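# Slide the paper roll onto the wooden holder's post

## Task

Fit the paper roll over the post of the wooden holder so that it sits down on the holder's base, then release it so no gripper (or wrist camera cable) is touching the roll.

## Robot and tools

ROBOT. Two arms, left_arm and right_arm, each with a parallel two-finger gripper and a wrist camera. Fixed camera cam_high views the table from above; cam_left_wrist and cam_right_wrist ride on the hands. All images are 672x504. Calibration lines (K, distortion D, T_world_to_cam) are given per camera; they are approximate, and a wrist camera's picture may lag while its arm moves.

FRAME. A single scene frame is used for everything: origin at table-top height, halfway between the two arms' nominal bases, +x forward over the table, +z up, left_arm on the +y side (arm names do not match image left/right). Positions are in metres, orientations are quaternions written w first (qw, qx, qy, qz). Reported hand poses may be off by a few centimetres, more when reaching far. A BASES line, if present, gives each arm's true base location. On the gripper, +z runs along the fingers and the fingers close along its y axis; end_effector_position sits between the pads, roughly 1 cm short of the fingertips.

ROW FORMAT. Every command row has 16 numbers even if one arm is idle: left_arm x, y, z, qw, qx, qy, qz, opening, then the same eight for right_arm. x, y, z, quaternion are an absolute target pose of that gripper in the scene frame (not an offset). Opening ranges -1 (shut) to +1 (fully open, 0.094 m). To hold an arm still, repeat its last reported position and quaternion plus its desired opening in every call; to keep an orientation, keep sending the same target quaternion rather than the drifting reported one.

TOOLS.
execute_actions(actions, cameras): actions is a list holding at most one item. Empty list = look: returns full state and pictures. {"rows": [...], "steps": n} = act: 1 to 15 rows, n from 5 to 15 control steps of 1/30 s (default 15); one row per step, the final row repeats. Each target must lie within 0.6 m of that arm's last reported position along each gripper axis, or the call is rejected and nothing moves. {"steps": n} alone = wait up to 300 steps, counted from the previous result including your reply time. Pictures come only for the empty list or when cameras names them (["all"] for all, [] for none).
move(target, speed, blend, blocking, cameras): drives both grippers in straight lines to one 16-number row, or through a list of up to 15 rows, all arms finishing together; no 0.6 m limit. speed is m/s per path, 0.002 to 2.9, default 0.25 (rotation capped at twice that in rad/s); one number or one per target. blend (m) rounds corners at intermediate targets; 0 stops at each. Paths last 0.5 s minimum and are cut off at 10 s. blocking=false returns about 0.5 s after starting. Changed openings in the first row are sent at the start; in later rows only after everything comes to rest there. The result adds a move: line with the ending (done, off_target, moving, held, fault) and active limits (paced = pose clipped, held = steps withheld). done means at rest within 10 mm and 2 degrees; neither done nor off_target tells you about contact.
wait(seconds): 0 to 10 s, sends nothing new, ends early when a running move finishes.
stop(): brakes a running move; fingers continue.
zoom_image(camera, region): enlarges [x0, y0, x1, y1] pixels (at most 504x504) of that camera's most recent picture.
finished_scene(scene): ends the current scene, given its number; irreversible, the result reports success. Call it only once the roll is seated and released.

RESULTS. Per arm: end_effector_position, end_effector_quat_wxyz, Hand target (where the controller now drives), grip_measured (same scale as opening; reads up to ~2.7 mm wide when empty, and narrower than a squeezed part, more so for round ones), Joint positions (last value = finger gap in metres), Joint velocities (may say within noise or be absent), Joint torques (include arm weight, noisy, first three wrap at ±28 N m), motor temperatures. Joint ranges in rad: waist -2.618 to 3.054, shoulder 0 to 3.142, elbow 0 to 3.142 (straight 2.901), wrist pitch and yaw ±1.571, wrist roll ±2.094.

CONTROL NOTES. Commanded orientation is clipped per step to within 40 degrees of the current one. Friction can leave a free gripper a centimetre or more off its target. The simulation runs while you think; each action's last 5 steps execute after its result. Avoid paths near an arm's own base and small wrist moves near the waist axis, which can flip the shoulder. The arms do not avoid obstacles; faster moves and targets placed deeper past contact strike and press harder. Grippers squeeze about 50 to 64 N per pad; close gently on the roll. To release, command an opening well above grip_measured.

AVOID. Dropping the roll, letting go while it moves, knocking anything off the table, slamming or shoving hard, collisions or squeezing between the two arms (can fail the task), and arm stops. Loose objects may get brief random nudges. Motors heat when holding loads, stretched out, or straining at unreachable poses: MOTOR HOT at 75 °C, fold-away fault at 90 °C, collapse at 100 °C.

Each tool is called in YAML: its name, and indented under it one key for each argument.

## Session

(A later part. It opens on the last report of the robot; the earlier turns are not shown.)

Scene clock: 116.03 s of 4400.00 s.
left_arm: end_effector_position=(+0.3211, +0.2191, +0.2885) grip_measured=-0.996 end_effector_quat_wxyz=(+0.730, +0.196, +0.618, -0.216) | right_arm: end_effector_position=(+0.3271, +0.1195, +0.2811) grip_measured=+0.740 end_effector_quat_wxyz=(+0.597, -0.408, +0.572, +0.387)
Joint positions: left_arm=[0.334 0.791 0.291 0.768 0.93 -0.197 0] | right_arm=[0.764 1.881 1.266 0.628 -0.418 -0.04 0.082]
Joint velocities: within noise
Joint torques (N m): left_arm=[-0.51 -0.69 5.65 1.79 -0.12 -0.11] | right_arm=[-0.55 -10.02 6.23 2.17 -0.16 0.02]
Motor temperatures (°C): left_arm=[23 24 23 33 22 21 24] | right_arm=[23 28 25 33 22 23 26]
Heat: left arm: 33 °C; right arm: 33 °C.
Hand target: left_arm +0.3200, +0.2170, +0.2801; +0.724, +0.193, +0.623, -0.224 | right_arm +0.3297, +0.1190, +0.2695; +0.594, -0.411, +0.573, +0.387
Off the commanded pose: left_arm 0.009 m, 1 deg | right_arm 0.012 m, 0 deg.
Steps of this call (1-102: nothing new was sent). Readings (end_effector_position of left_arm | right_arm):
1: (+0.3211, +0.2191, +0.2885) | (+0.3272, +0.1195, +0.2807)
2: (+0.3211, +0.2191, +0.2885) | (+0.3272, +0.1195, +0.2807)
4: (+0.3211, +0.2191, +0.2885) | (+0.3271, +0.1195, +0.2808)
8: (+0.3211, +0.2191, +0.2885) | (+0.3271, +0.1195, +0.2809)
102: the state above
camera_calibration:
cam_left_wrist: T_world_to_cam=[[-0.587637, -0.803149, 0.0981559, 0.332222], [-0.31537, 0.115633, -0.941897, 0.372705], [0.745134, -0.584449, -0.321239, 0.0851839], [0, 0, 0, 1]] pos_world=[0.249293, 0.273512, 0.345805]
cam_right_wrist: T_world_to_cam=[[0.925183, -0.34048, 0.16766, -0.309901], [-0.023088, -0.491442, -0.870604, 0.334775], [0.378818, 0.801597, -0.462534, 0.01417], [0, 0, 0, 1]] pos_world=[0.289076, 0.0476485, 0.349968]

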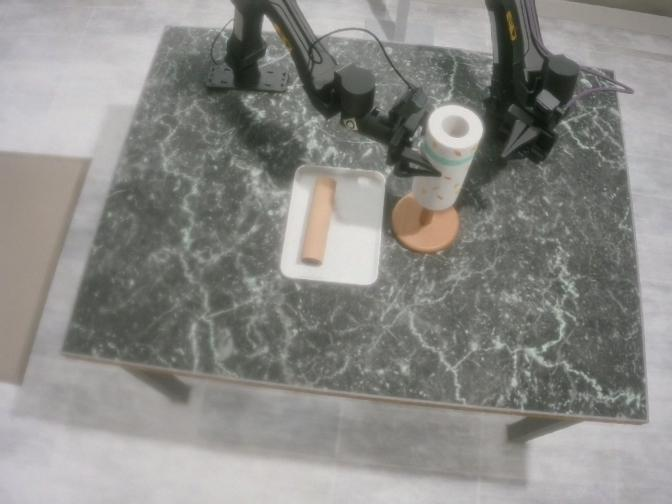

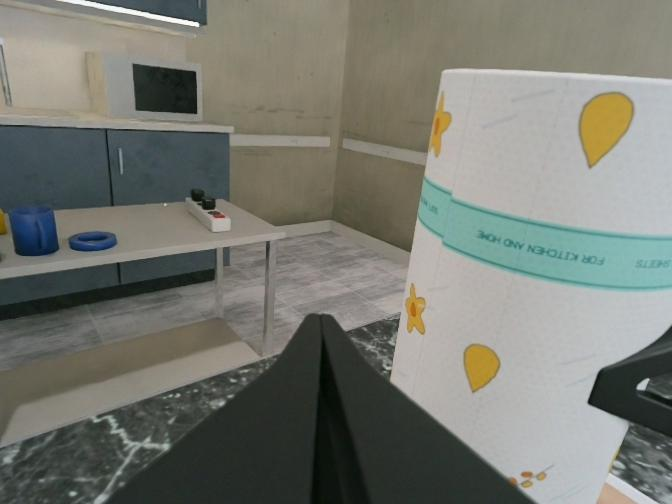

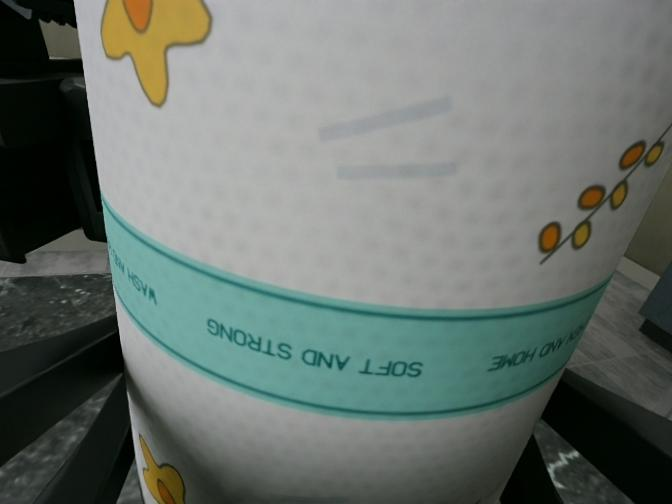

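move:
  target: [0.32, 0.217, 0.28, 0.7241, 0.1927, 0.6231, -0.224, -1.0, 0.332, 0.1155, 0.1785, 0.5944, -0.4109, 0.5727, 0.3872, 0.55]
  speed: 0.09
  cameras: ["cam_high", "cam_right_wrist"]

Scene clock: 120.53 s of 4400.00 s.
left_arm: end_effector_position=(+0.3211, +0.2191, +0.2885) grip_measured=-0.996 end_effector_quat_wxyz=(+0.730, +0.196, +0.618, -0.216) | right_arm: end_effector_position=(+0.3305, +0.1180, +0.1889) grip_measured=+0.740 end_effector_quat_wxyz=(+0.596, -0.410, +0.572, +0.387)
Joint positions: left_arm=[0.334 0.791 0.291 0.768 0.93 -0.197 0] | right_arm=[0.754 2.066 1.116 0.96 -0.43 -0.04 0.082]
Joint torques (N m): left_arm=[-0.51 -0.72 5.72 1.79 -0.12 -0.09] | right_arm=[-0.58 -10.61 5.44 2.17 -0.14 0]
Heat: left arm: 33 °C; right arm: 34 °C.
Hand target: left_arm +0.3200, +0.2170, +0.2800; +0.724, +0.193, +0.623, -0.224 | right_arm +0.3320, +0.1154, +0.1786; +0.594, -0.411, +0.573, +0.387
Off the commanded pose: left_arm 0.009 m, 1 deg | right_arm 0.011 m, 0 deg.
Kept back: nothing.
move: off_target (right_arm)
camera_calibration:
cam_right_wrist: T_world_to_cam=[[0.926476, -0.337609, 0.166317, -0.298598], [-0.0238322, -0.493661, -0.869328, 0.25411], [0.375597, 0.801448, -0.465411, -0.0268446], [0, 0, 0, 1]] pos_world=[0.292782, 0.0461494, 0.258073]
Images, in order (width x height): cam_high 672x504, cam_right_wrist 672x504.

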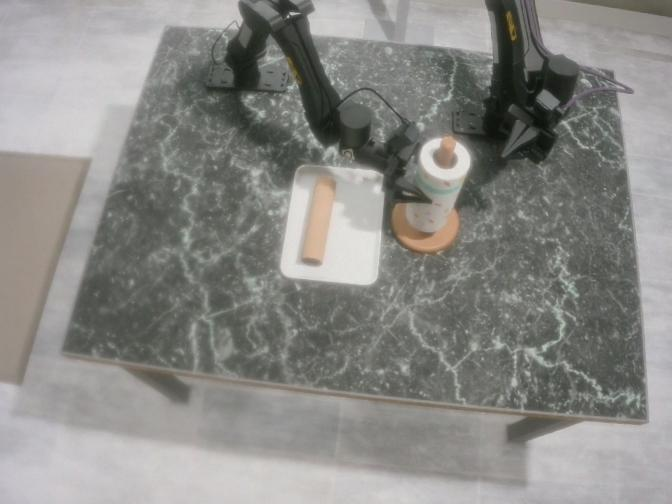

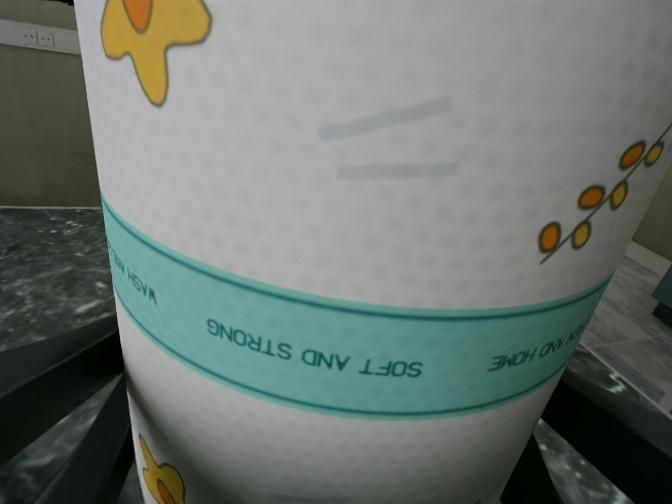

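zoom_image:
  camera: "cam_high"
  region: [370, 110, 520, 270]

Scaled by 3.150 from the camera's 672x504 image, which has a finer 960x720 frame.

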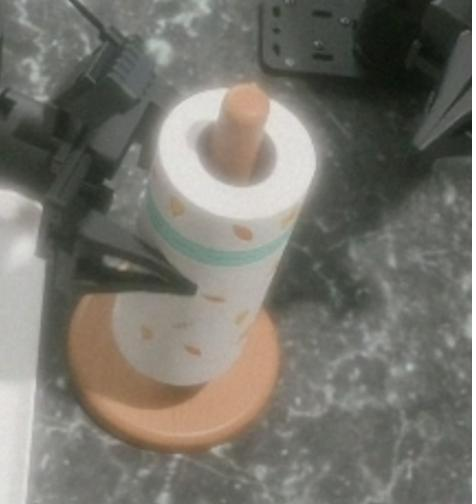

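zoom_image:
  camera: "cam_high"
  region: [410, 125, 480, 185]

zoom_image:
  camera: "cam_high"
  region: [385, 190, 475, 260]

Scaled by 7.200 from the camera's 672x504 image, which has a finer 960x720 frame.

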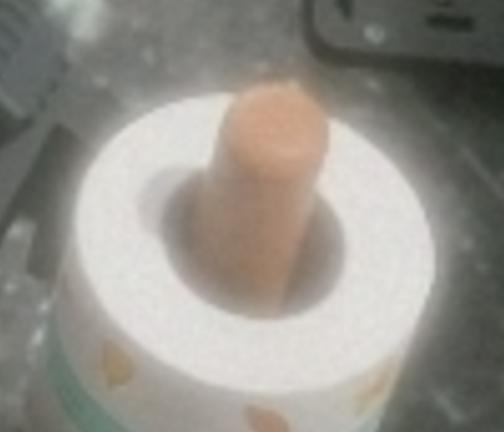

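Scaled by 5.600 from the camera's 672x504 image, which has a finer 960x720 frame.

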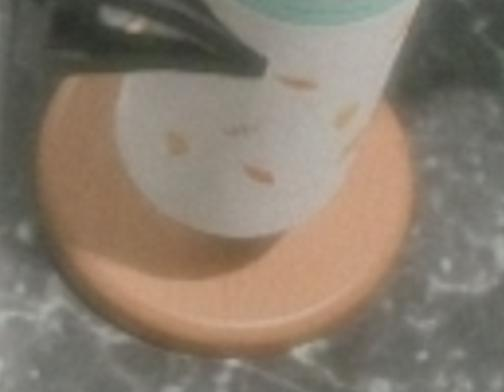

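move:
  target: [0.32, 0.217, 0.28, 0.7241, 0.1927, 0.6231, -0.224, -1.0, 0.3325, 0.115, 0.152, 0.5944, -0.4109, 0.5727, 0.3872, 0.55]
  speed: 0.035
  cameras: ["cam_high", "cam_right_wrist"]

Scene clock: 123.07 s of 4400.00 s.
left_arm: end_effector_position=(+0.3211, +0.2191, +0.2885) grip_measured=-0.996 end_effector_quat_wxyz=(+0.730, +0.196, +0.618, -0.216) | right_arm: end_effector_position=(+0.3305, +0.1189, +0.1643) grip_measured=+0.740 end_effector_quat_wxyz=(+0.596, -0.411, +0.571, +0.388)
Joint positions: left_arm=[0.334 0.791 0.291 0.768 0.93 -0.197 0] | right_arm=[0.754 2.135 1.099 1.048 -0.434 -0.04 0.082]
Joint torques (N m): left_arm=[-0.57 -0.76 5.68 1.78 -0.13 -0.1] | right_arm=[-0.76 -10.61 4.85 2.18 -0.1 0.01]
Heat: left arm: 33 °C; right arm: 34 °C.
Hand target: left_arm +0.3200, +0.2170, +0.2800; +0.724, +0.193, +0.623, -0.224 | right_arm +0.3324, +0.1149, +0.1522; +0.594, -0.411, +0.573, +0.387
Off the commanded pose: left_arm 0.009 m, 1 deg | right_arm 0.013 m, 0 deg.
Kept back: nothing.
move: off_target (right_arm)
camera_calibration:
cam_right_wrist: T_world_to_cam=[[0.927523, -0.334281, 0.167205, -0.295115], [-0.0206978, -0.492602, -0.870008, 0.232177], [0.373192, 0.803492, -0.463819, -0.0387436], [0, 0, 0, 1]] pos_world=[0.29299, 0.0468499, 0.233371]
Images, in order (width x height): cam_high 672x504, cam_right_wrist 672x504.

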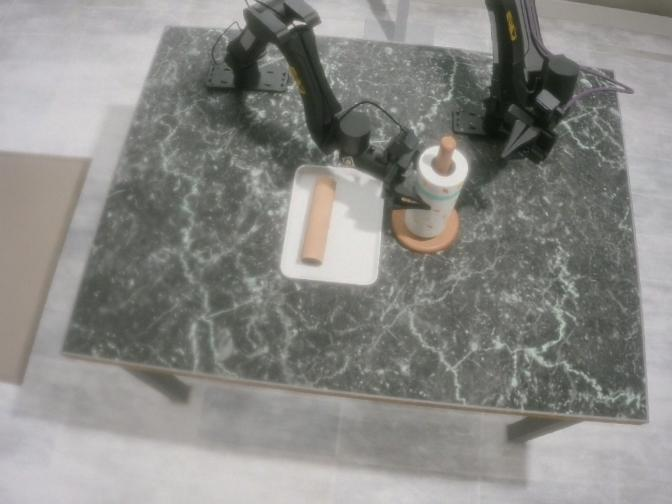

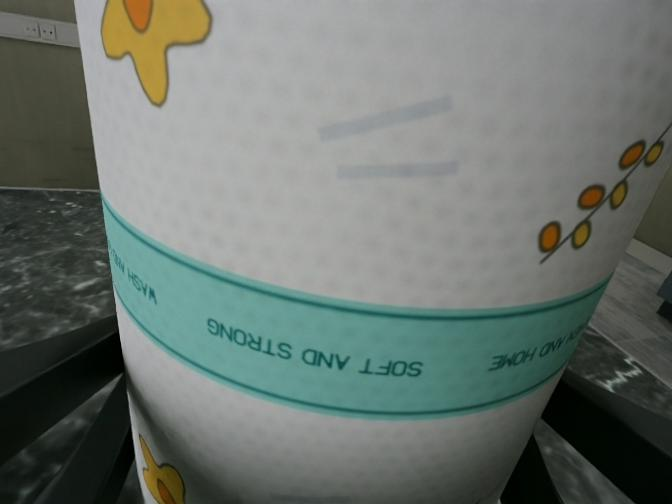

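zoom_image:
  camera: "cam_high"
  region: [385, 190, 475, 260]

zoom_image:
  camera: "cam_high"
  region: [410, 125, 480, 185]

Scaled by 5.600 from the camera's 672x504 image, which has a finer 960x720 frame.

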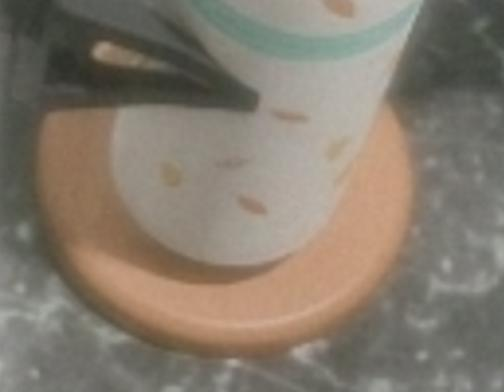

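Scaled by 7.200 from the camera's 672x504 image, which has a finer 960x720 frame.

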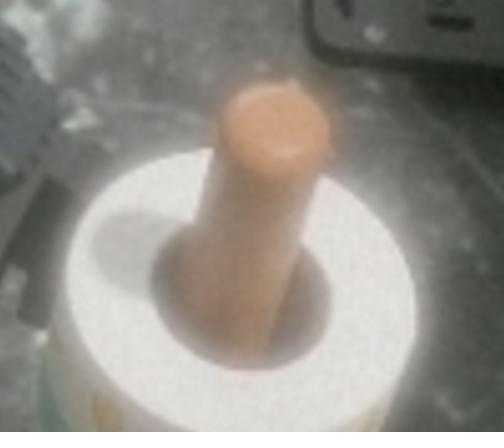

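zoom_image:
  camera: "cam_high"
  region: [390, 215, 450, 260]

Scaled by 8.400 from the camera's 672x504 image, which has a finer 960x720 frame.

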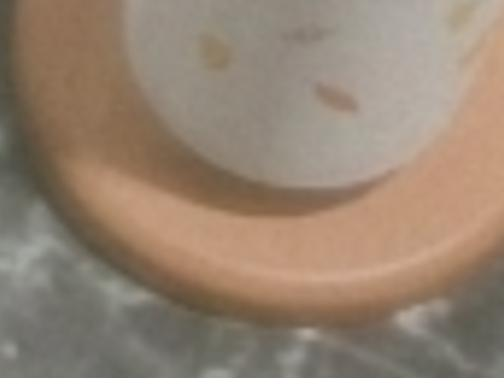

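zoom_image:
  camera: "cam_high"
  region: [415, 132, 475, 182]

Scaled by 8.400 from the camera's 672x504 image, which has a finer 960x720 frame.

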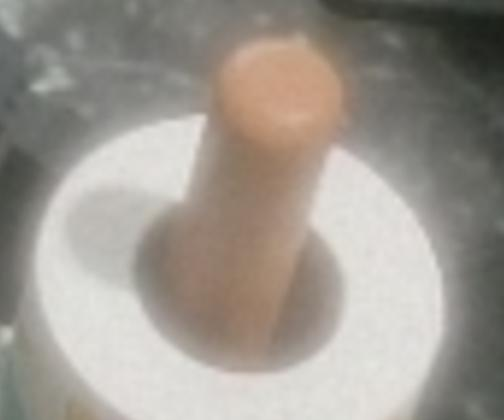

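move:
  target: [0.32, 0.217, 0.28, 0.7241, 0.1927, 0.6231, -0.224, -1.0, 0.3328, 0.1142, 0.141, 0.5944, -0.4109, 0.5727, 0.3872, 0.55]
  speed: 0.03
  cameras: ["cam_high", "cam_left_wrist"]

Scene clock: 128.77 s of 4400.00 s.
left_arm: end_effector_position=(+0.3211, +0.2191, +0.2885) grip_measured=-0.996 end_effector_quat_wxyz=(+0.730, +0.196, +0.618, -0.216) | right_arm: end_effector_position=(+0.3309, +0.1183, +0.1541) grip_measured=+0.740 end_effector_quat_wxyz=(+0.596, -0.411, +0.570, +0.389)
Joint positions: left_arm=[0.334 0.791 0.291 0.768 0.93 -0.197 0] | right_arm=[0.752 2.166 1.093 1.088 -0.438 -0.04 0.082]
Joint torques (N m): left_arm=[-0.54 -0.76 5.7 1.77 -0.12 -0.11] | right_arm=[-0.64 -10.55 4.68 2.23 -0.07 0.03]
Heat: left arm: 33 °C; right arm: 34 °C.
Hand target: left_arm +0.3200, +0.2170, +0.2800; +0.724, +0.193, +0.623, -0.224 | right_arm +0.3327, +0.1141, +0.1411; +0.594, -0.411, +0.573, +0.387
Off the commanded pose: left_arm 0.009 m, 1 deg | right_arm 0.014 m, 0 deg.
Kept back: nothing.
move: off_target (right_arm)
camera_calibration:
cam_left_wrist: T_world_to_cam=[[-0.587637, -0.803149, 0.0981559, 0.332222], [-0.31537, 0.115633, -0.941897, 0.372705], [0.745134, -0.584449, -0.321239, 0.0851839], [0, 0, 0, 1]] pos_world=[0.249293, 0.273512, 0.345805]
Images, in order (width x height): cam_high 672x504, cam_left_wrist 672x504.

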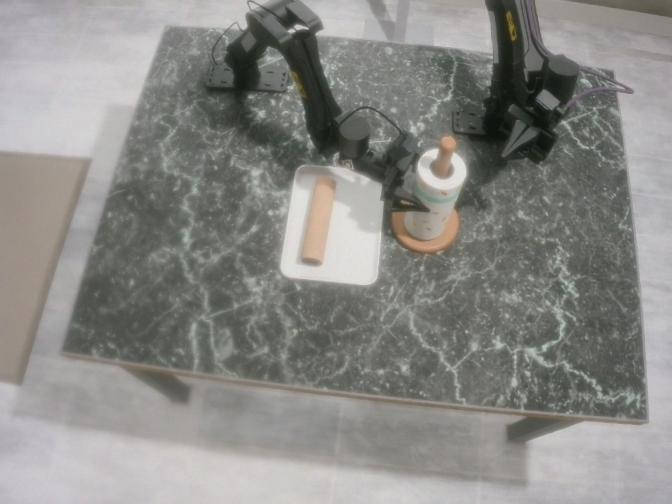

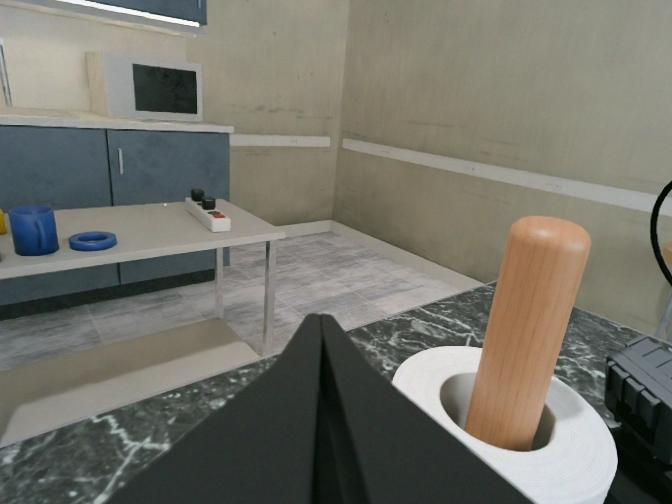

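zoom_image:
  camera: "cam_left_wrist"
  region: [370, 200, 640, 504]

zoom_image:
  camera: "cam_high"
  region: [390, 215, 450, 260]

zoom_image:
  camera: "cam_high"
  region: [415, 132, 475, 192]

Scaled by 1.658 from the camera's 672x504 image, which has a finer 960x720 frame.

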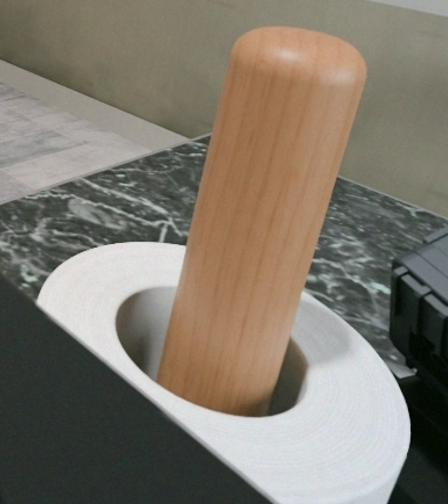

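Scaled by 8.400 from the camera's 672x504 image, which has a finer 960x720 frame.

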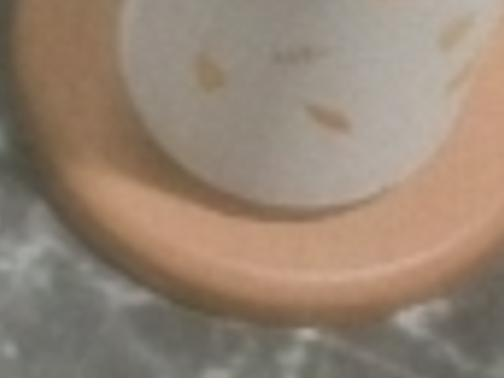

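Scaled by 8.400 from the camera's 672x504 image, which has a finer 960x720 frame.

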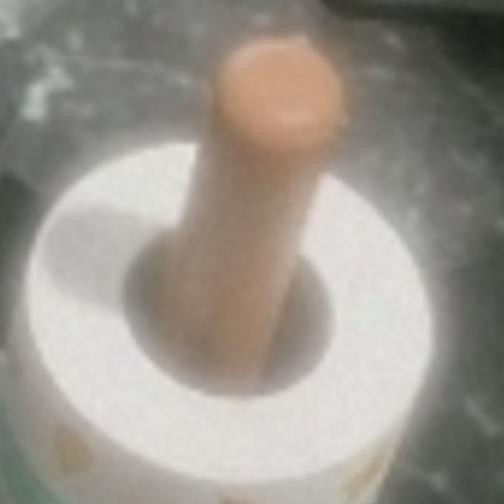

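move:
  target: [0.32, 0.217, 0.28, 0.7241, 0.1927, 0.6231, -0.224, -1.0, 0.3295, 0.113, 0.131, 0.5944, -0.4109, 0.5727, 0.3872, 0.55]
  speed: 0.03
  cameras: ["cam_high", "cam_left_wrist"]

Scene clock: 132.13 s of 4400.00 s.
left_arm: end_effector_position=(+0.3211, +0.2191, +0.2885) grip_measured=-0.996 end_effector_quat_wxyz=(+0.730, +0.196, +0.618, -0.216) | right_arm: end_effector_position=(+0.3289, +0.1164, +0.1459) grip_measured=+0.740 end_effector_quat_wxyz=(+0.598, -0.410, +0.568, +0.389)
Joint positions: left_arm=[0.334 0.791 0.291 0.768 0.93 -0.197 0] | right_arm=[0.752 2.187 1.076 1.131 -0.438 -0.04 0.082]
Joint torques (N m): left_arm=[-0.53 -0.72 5.65 1.78 -0.11 -0.1] | right_arm=[-0.43 -10.3 4.53 2.16 -0.02 0.01]
Heat: left arm: 33 °C; right arm: 34 °C.
Hand target: left_arm +0.3200, +0.2170, +0.2800; +0.724, +0.193, +0.623, -0.224 | right_arm +0.3294, +0.1128, +0.1311; +0.594, -0.411, +0.573, +0.387
Off the commanded pose: left_arm 0.009 m, 1 deg | right_arm 0.015 m, 1 deg.
Kept back: nothing.
move: off_target (right_arm)
camera_calibration:
cam_left_wrist: T_world_to_cam=[[-0.587637, -0.803149, 0.0981559, 0.332222], [-0.31537, 0.115633, -0.941897, 0.372705], [0.745134, -0.584449, -0.321239, 0.0851839], [0, 0, 0, 1]] pos_world=[0.249293, 0.273512, 0.345805]
Images, in order (width x height): cam_high 672x504, cam_left_wrist 672x504.

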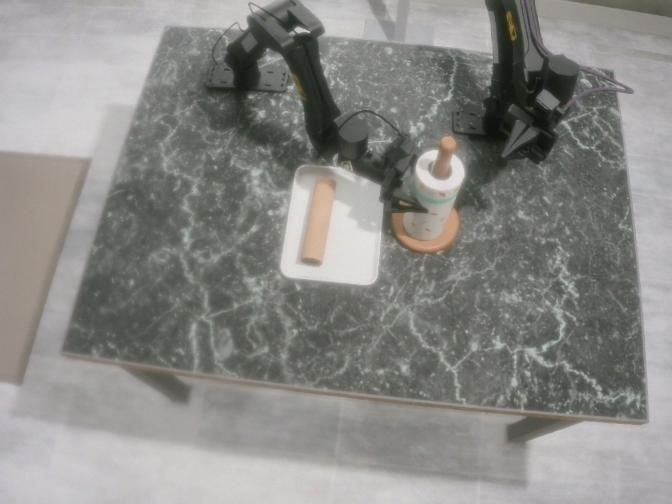

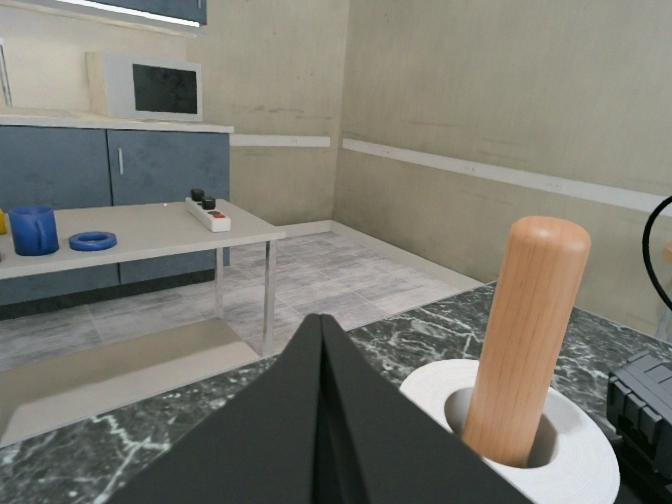

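zoom_image:
  camera: "cam_high"
  region: [390, 215, 450, 260]

zoom_image:
  camera: "cam_left_wrist"
  region: [370, 200, 640, 504]

Scaled by 8.400 from the camera's 672x504 image, which has a finer 960x720 frame.

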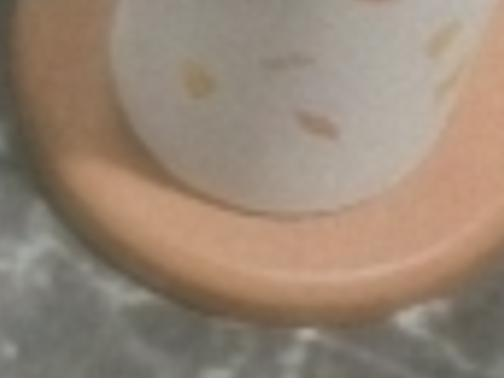

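Scaled by 1.658 from the camera's 672x504 image, which has a finer 960x720 frame.

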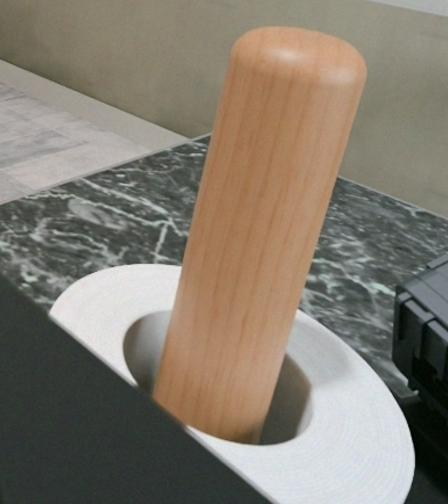

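move:
  target: [0.32, 0.217, 0.28, 0.7241, 0.1927, 0.6231, -0.224, -1.0, 0.3285, 0.1125, 0.121, 0.5944, -0.4109, 0.5727, 0.3872, 0.55]
  speed: 0.03
  cameras: ["cam_high", "cam_left_wrist"]

Scene clock: 133.37 s of 4400.00 s.
left_arm: end_effector_position=(+0.3211, +0.2191, +0.2885) grip_measured=-0.996 end_effector_quat_wxyz=(+0.730, +0.196, +0.618, -0.216) | right_arm: end_effector_position=(+0.3282, +0.1159, +0.1452) grip_measured=+0.740 end_effector_quat_wxyz=(+0.608, -0.408, +0.558, +0.391)
Joint positions: left_arm=[0.334 0.791 0.291 0.768 0.93 -0.197 0] | right_arm=[0.752 2.208 1.071 1.187 -0.439 -0.039 0.082]
Joint torques (N m): left_arm=[-0.51 -0.76 5.71 1.77 -0.13 -0.12] | right_arm=[-0.38 -9.74 4.1 1.91 -0.01 0.02]
Heat: left arm: 33 °C; right arm: 34 °C.
Hand target: left_arm +0.3200, +0.2170, +0.2800; +0.724, +0.193, +0.623, -0.224 | right_arm +0.3282, +0.1121, +0.1213; +0.594, -0.411, +0.573, +0.387
Off the commanded pose: left_arm 0.009 m, 1 deg | right_arm 0.024 m, 2 deg.
Kept back: nothing.
move: off_target (right_arm)
camera_calibration:
cam_left_wrist: T_world_to_cam=[[-0.587637, -0.803149, 0.0981559, 0.332222], [-0.31537, 0.115633, -0.941897, 0.372705], [0.745134, -0.584449, -0.321239, 0.0851839], [0, 0, 0, 1]] pos_world=[0.249293, 0.273512, 0.345805]
Images, in order (width x height): cam_high 672x504, cam_left_wrist 672x504.

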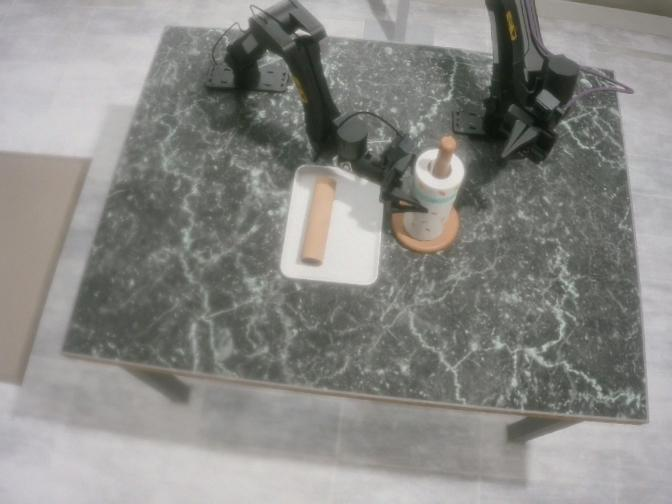

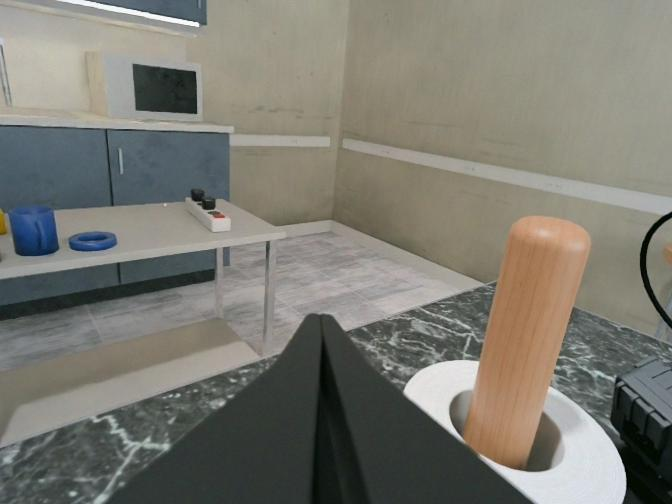

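move:
  target: [0.32, 0.217, 0.28, 0.7241, 0.1927, 0.6231, -0.224, -1.0, 0.3285, 0.1145, 0.138, 0.5944, -0.4109, 0.5727, 0.3872, 0.55]
  speed: 0.04
  cameras: ["cam_high", "cam_left_wrist"]

Scene clock: 134.77 s of 4400.00 s.
left_arm: end_effector_position=(+0.3211, +0.2191, +0.2885) grip_measured=-0.996 end_effector_quat_wxyz=(+0.730, +0.196, +0.618, -0.216) | right_arm: end_effector_position=(+0.3281, +0.1158, +0.1439) grip_measured=+0.740 end_effector_quat_wxyz=(+0.606, -0.409, +0.559, +0.391)
Joint positions: left_arm=[0.334 0.791 0.291 0.768 0.93 -0.197 0] | right_arm=[0.752 2.208 1.07 1.184 -0.439 -0.039 0.082]
Joint torques (N m): left_arm=[-0.58 -0.77 5.64 1.78 -0.11 -0.11] | right_arm=[-0.14 -14.02 5.15 1.36 0.04 -0.02]
Heat: left arm: 33 °C; right arm: 34 °C.
Hand target: left_arm +0.3200, +0.2170, +0.2800; +0.724, +0.193, +0.623, -0.224 | right_arm +0.3285, +0.1143, +0.1379; +0.595, -0.411, +0.573, +0.387
Off the commanded pose: left_arm 0.009 m, 1 deg | right_arm 0.006 m, 2 deg.
Kept back: nothing.
move: done
camera_calibration:
cam_left_wrist: T_world_to_cam=[[-0.587637, -0.803149, 0.0981559, 0.332222], [-0.31537, 0.115633, -0.941897, 0.372705], [0.745134, -0.584449, -0.321239, 0.0851839], [0, 0, 0, 1]] pos_world=[0.249293, 0.273512, 0.345805]
Images, in order (width x height): cam_high 672x504, cam_left_wrist 672x504.

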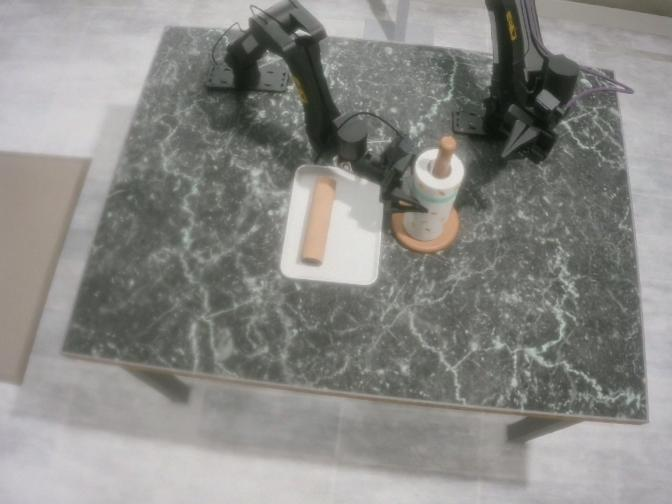

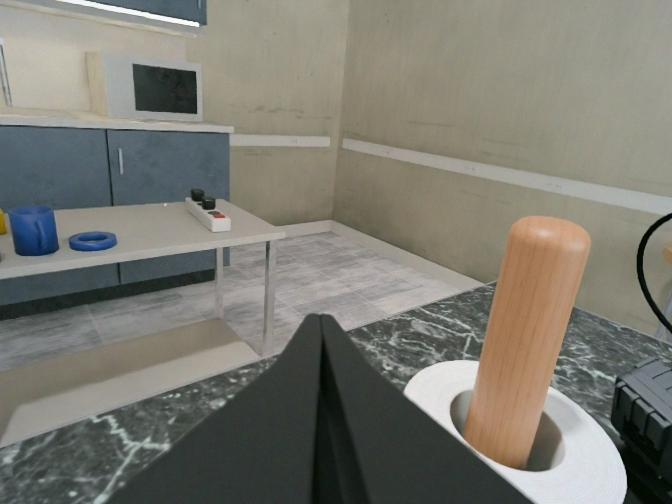

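move:
  target: [0.32, 0.217, 0.28, 0.7241, 0.1927, 0.6231, -0.224, -1.0, 0.3285, 0.1145, 0.138, 0.5944, -0.4109, 0.5727, 0.3872, 1.0]
  speed: 0.04
  cameras: ["all"]

Scene clock: 136.00 s of 4400.00 s.
left_arm: end_effector_position=(+0.3211, +0.2191, +0.2885) grip_measured=-0.996 end_effector_quat_wxyz=(+0.730, +0.196, +0.618, -0.216) | right_arm: end_effector_position=(+0.3285, +0.1158, +0.1369) grip_measured=+0.998 end_effector_quat_wxyz=(+0.596, -0.410, +0.570, +0.390)
Joint positions: left_arm=[0.334 0.791 0.291 0.768 0.93 -0.197 0] | right_arm=[0.752 2.208 1.07 1.154 -0.439 -0.039 0.094]
Joint torques (N m): left_arm=[-0.51 -0.69 5.65 1.77 -0.12 -0.11] | right_arm=[-0.08 -13.98 5.27 1.69 0.03 0]
Heat: left arm: 33 °C; right arm: 34 °C.
Hand target: left_arm +0.3200, +0.2170, +0.2800; +0.724, +0.193, +0.623, -0.224 | right_arm +0.3285, +0.1145, +0.1380; +0.594, -0.411, +0.573, +0.387
Off the commanded pose: left_arm 0.009 m, 1 deg | right_arm 0.002 m, 0 deg.
Kept back: nothing.
move: done
camera_calibration:
cam_left_wrist: T_world_to_cam=[[-0.587637, -0.803149, 0.0981559, 0.332222], [-0.31537, 0.115633, -0.941897, 0.372705], [0.745134, -0.584449, -0.321239, 0.0851839], [0, 0, 0, 1]] pos_world=[0.249293, 0.273512, 0.345805]
cam_right_wrist: T_world_to_cam=[[0.928073, -0.332904, 0.166899, -0.289892], [-0.0193078, -0.490586, -0.871179, 0.206155], [0.371897, 0.805295, -0.461727, -0.0483291], [0, 0, 0, 1]] pos_world=[0.290994, 0.0435499, 0.205666]

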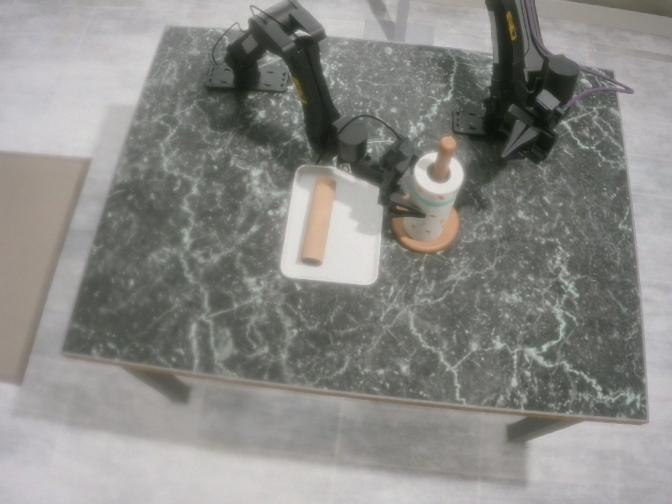

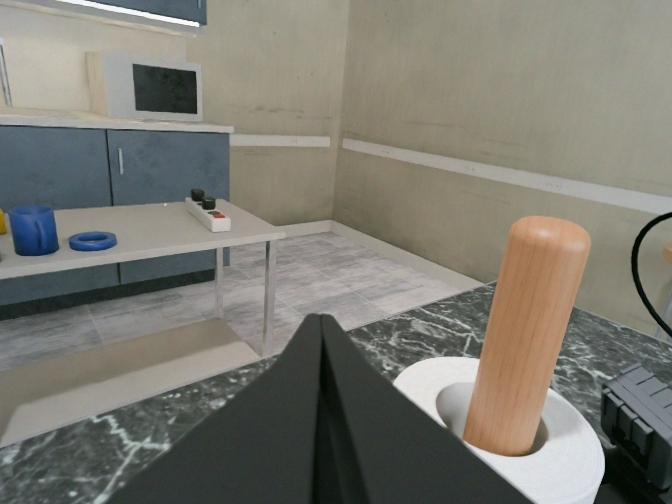

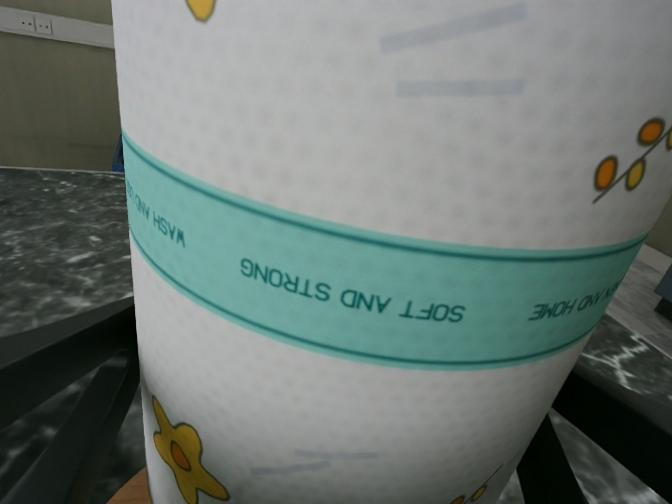

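zoom_image:
  camera: "cam_high"
  region: [380, 125, 490, 260]

Scaled by 3.733 from the camera's 672x504 image, which has a finer 960x720 frame.

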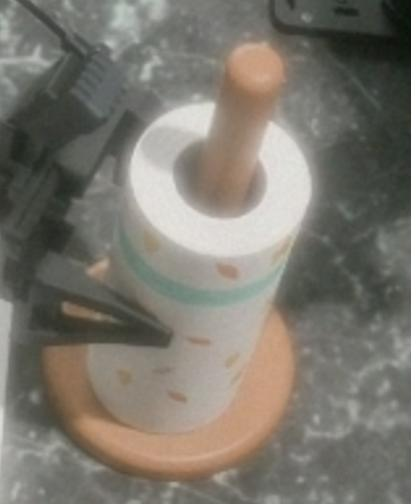

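move:
  target: [0.32, 0.217, 0.28, 0.7241, 0.1927, 0.6231, -0.224, -1.0, 0.2853, 0.0025, 0.139, 0.5944, -0.4109, 0.5727, 0.3872, 1.0]
  speed: 0.12
  cameras: ["all"]

Scene clock: 138.93 s of 4400.00 s.
left_arm: end_effector_position=(+0.3211, +0.2191, +0.2885) grip_measured=-0.996 end_effector_quat_wxyz=(+0.730, +0.196, +0.618, -0.216) | right_arm: end_effector_position=(+0.2894, +0.0057, +0.1230) grip_measured=+0.998 end_effector_quat_wxyz=(+0.581, -0.408, +0.589, +0.385)
Joint positions: left_arm=[0.334 0.791 0.291 0.768 0.93 -0.197 0] | right_arm=[0.584 1.992 0.611 1.347 -0.593 -0.039 0.094]
Joint torques (N m): left_arm=[-0.54 -0.77 5.74 1.76 -0.11 -0.1] | right_arm=[-0.39 -13.35 3.07 2.01 -0.18 0.02]
Heat: left arm: 33 °C; right arm: 34 °C.
Hand target: left_arm +0.3200, +0.2170, +0.2800; +0.724, +0.193, +0.623, -0.224 | right_arm +0.2855, +0.0028, +0.1385; +0.594, -0.411, +0.573, +0.387
Off the commanded pose: left_arm 0.009 m, 1 deg | right_arm 0.017 m, 2 deg.
Kept back: nothing.
move: off_target (right_arm)
camera_calibration:
cam_left_wrist: T_world_to_cam=[[-0.587637, -0.803149, 0.0981559, 0.332222], [-0.31537, 0.115633, -0.941897, 0.372705], [0.745134, -0.584449, -0.321239, 0.0851839], [0, 0, 0, 1]] pos_world=[0.249293, 0.273512, 0.345805]
cam_right_wrist: T_world_to_cam=[[0.9298, -0.339962, 0.141062, -0.285413], [-0.0587305, -0.515377, -0.854949, 0.14884], [0.36335, 0.786646, -0.499164, 0.0557128], [0, 0, 0, 1]] pos_world=[0.253875, -0.0641468, 0.195322]

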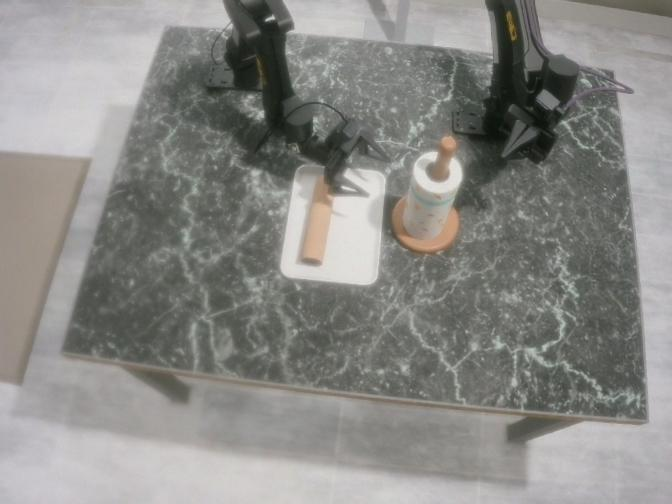

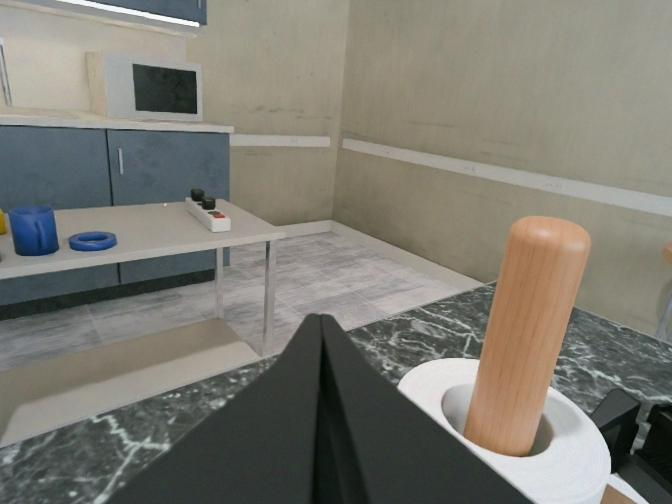

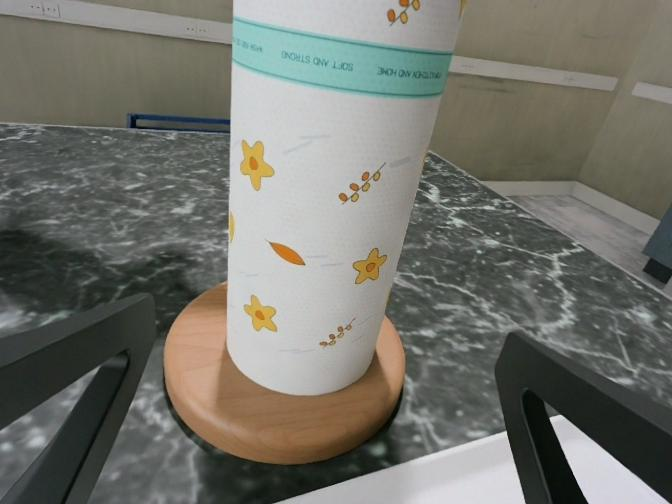

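finished_scene:
  scene: 1

The scene is finished: the task was done.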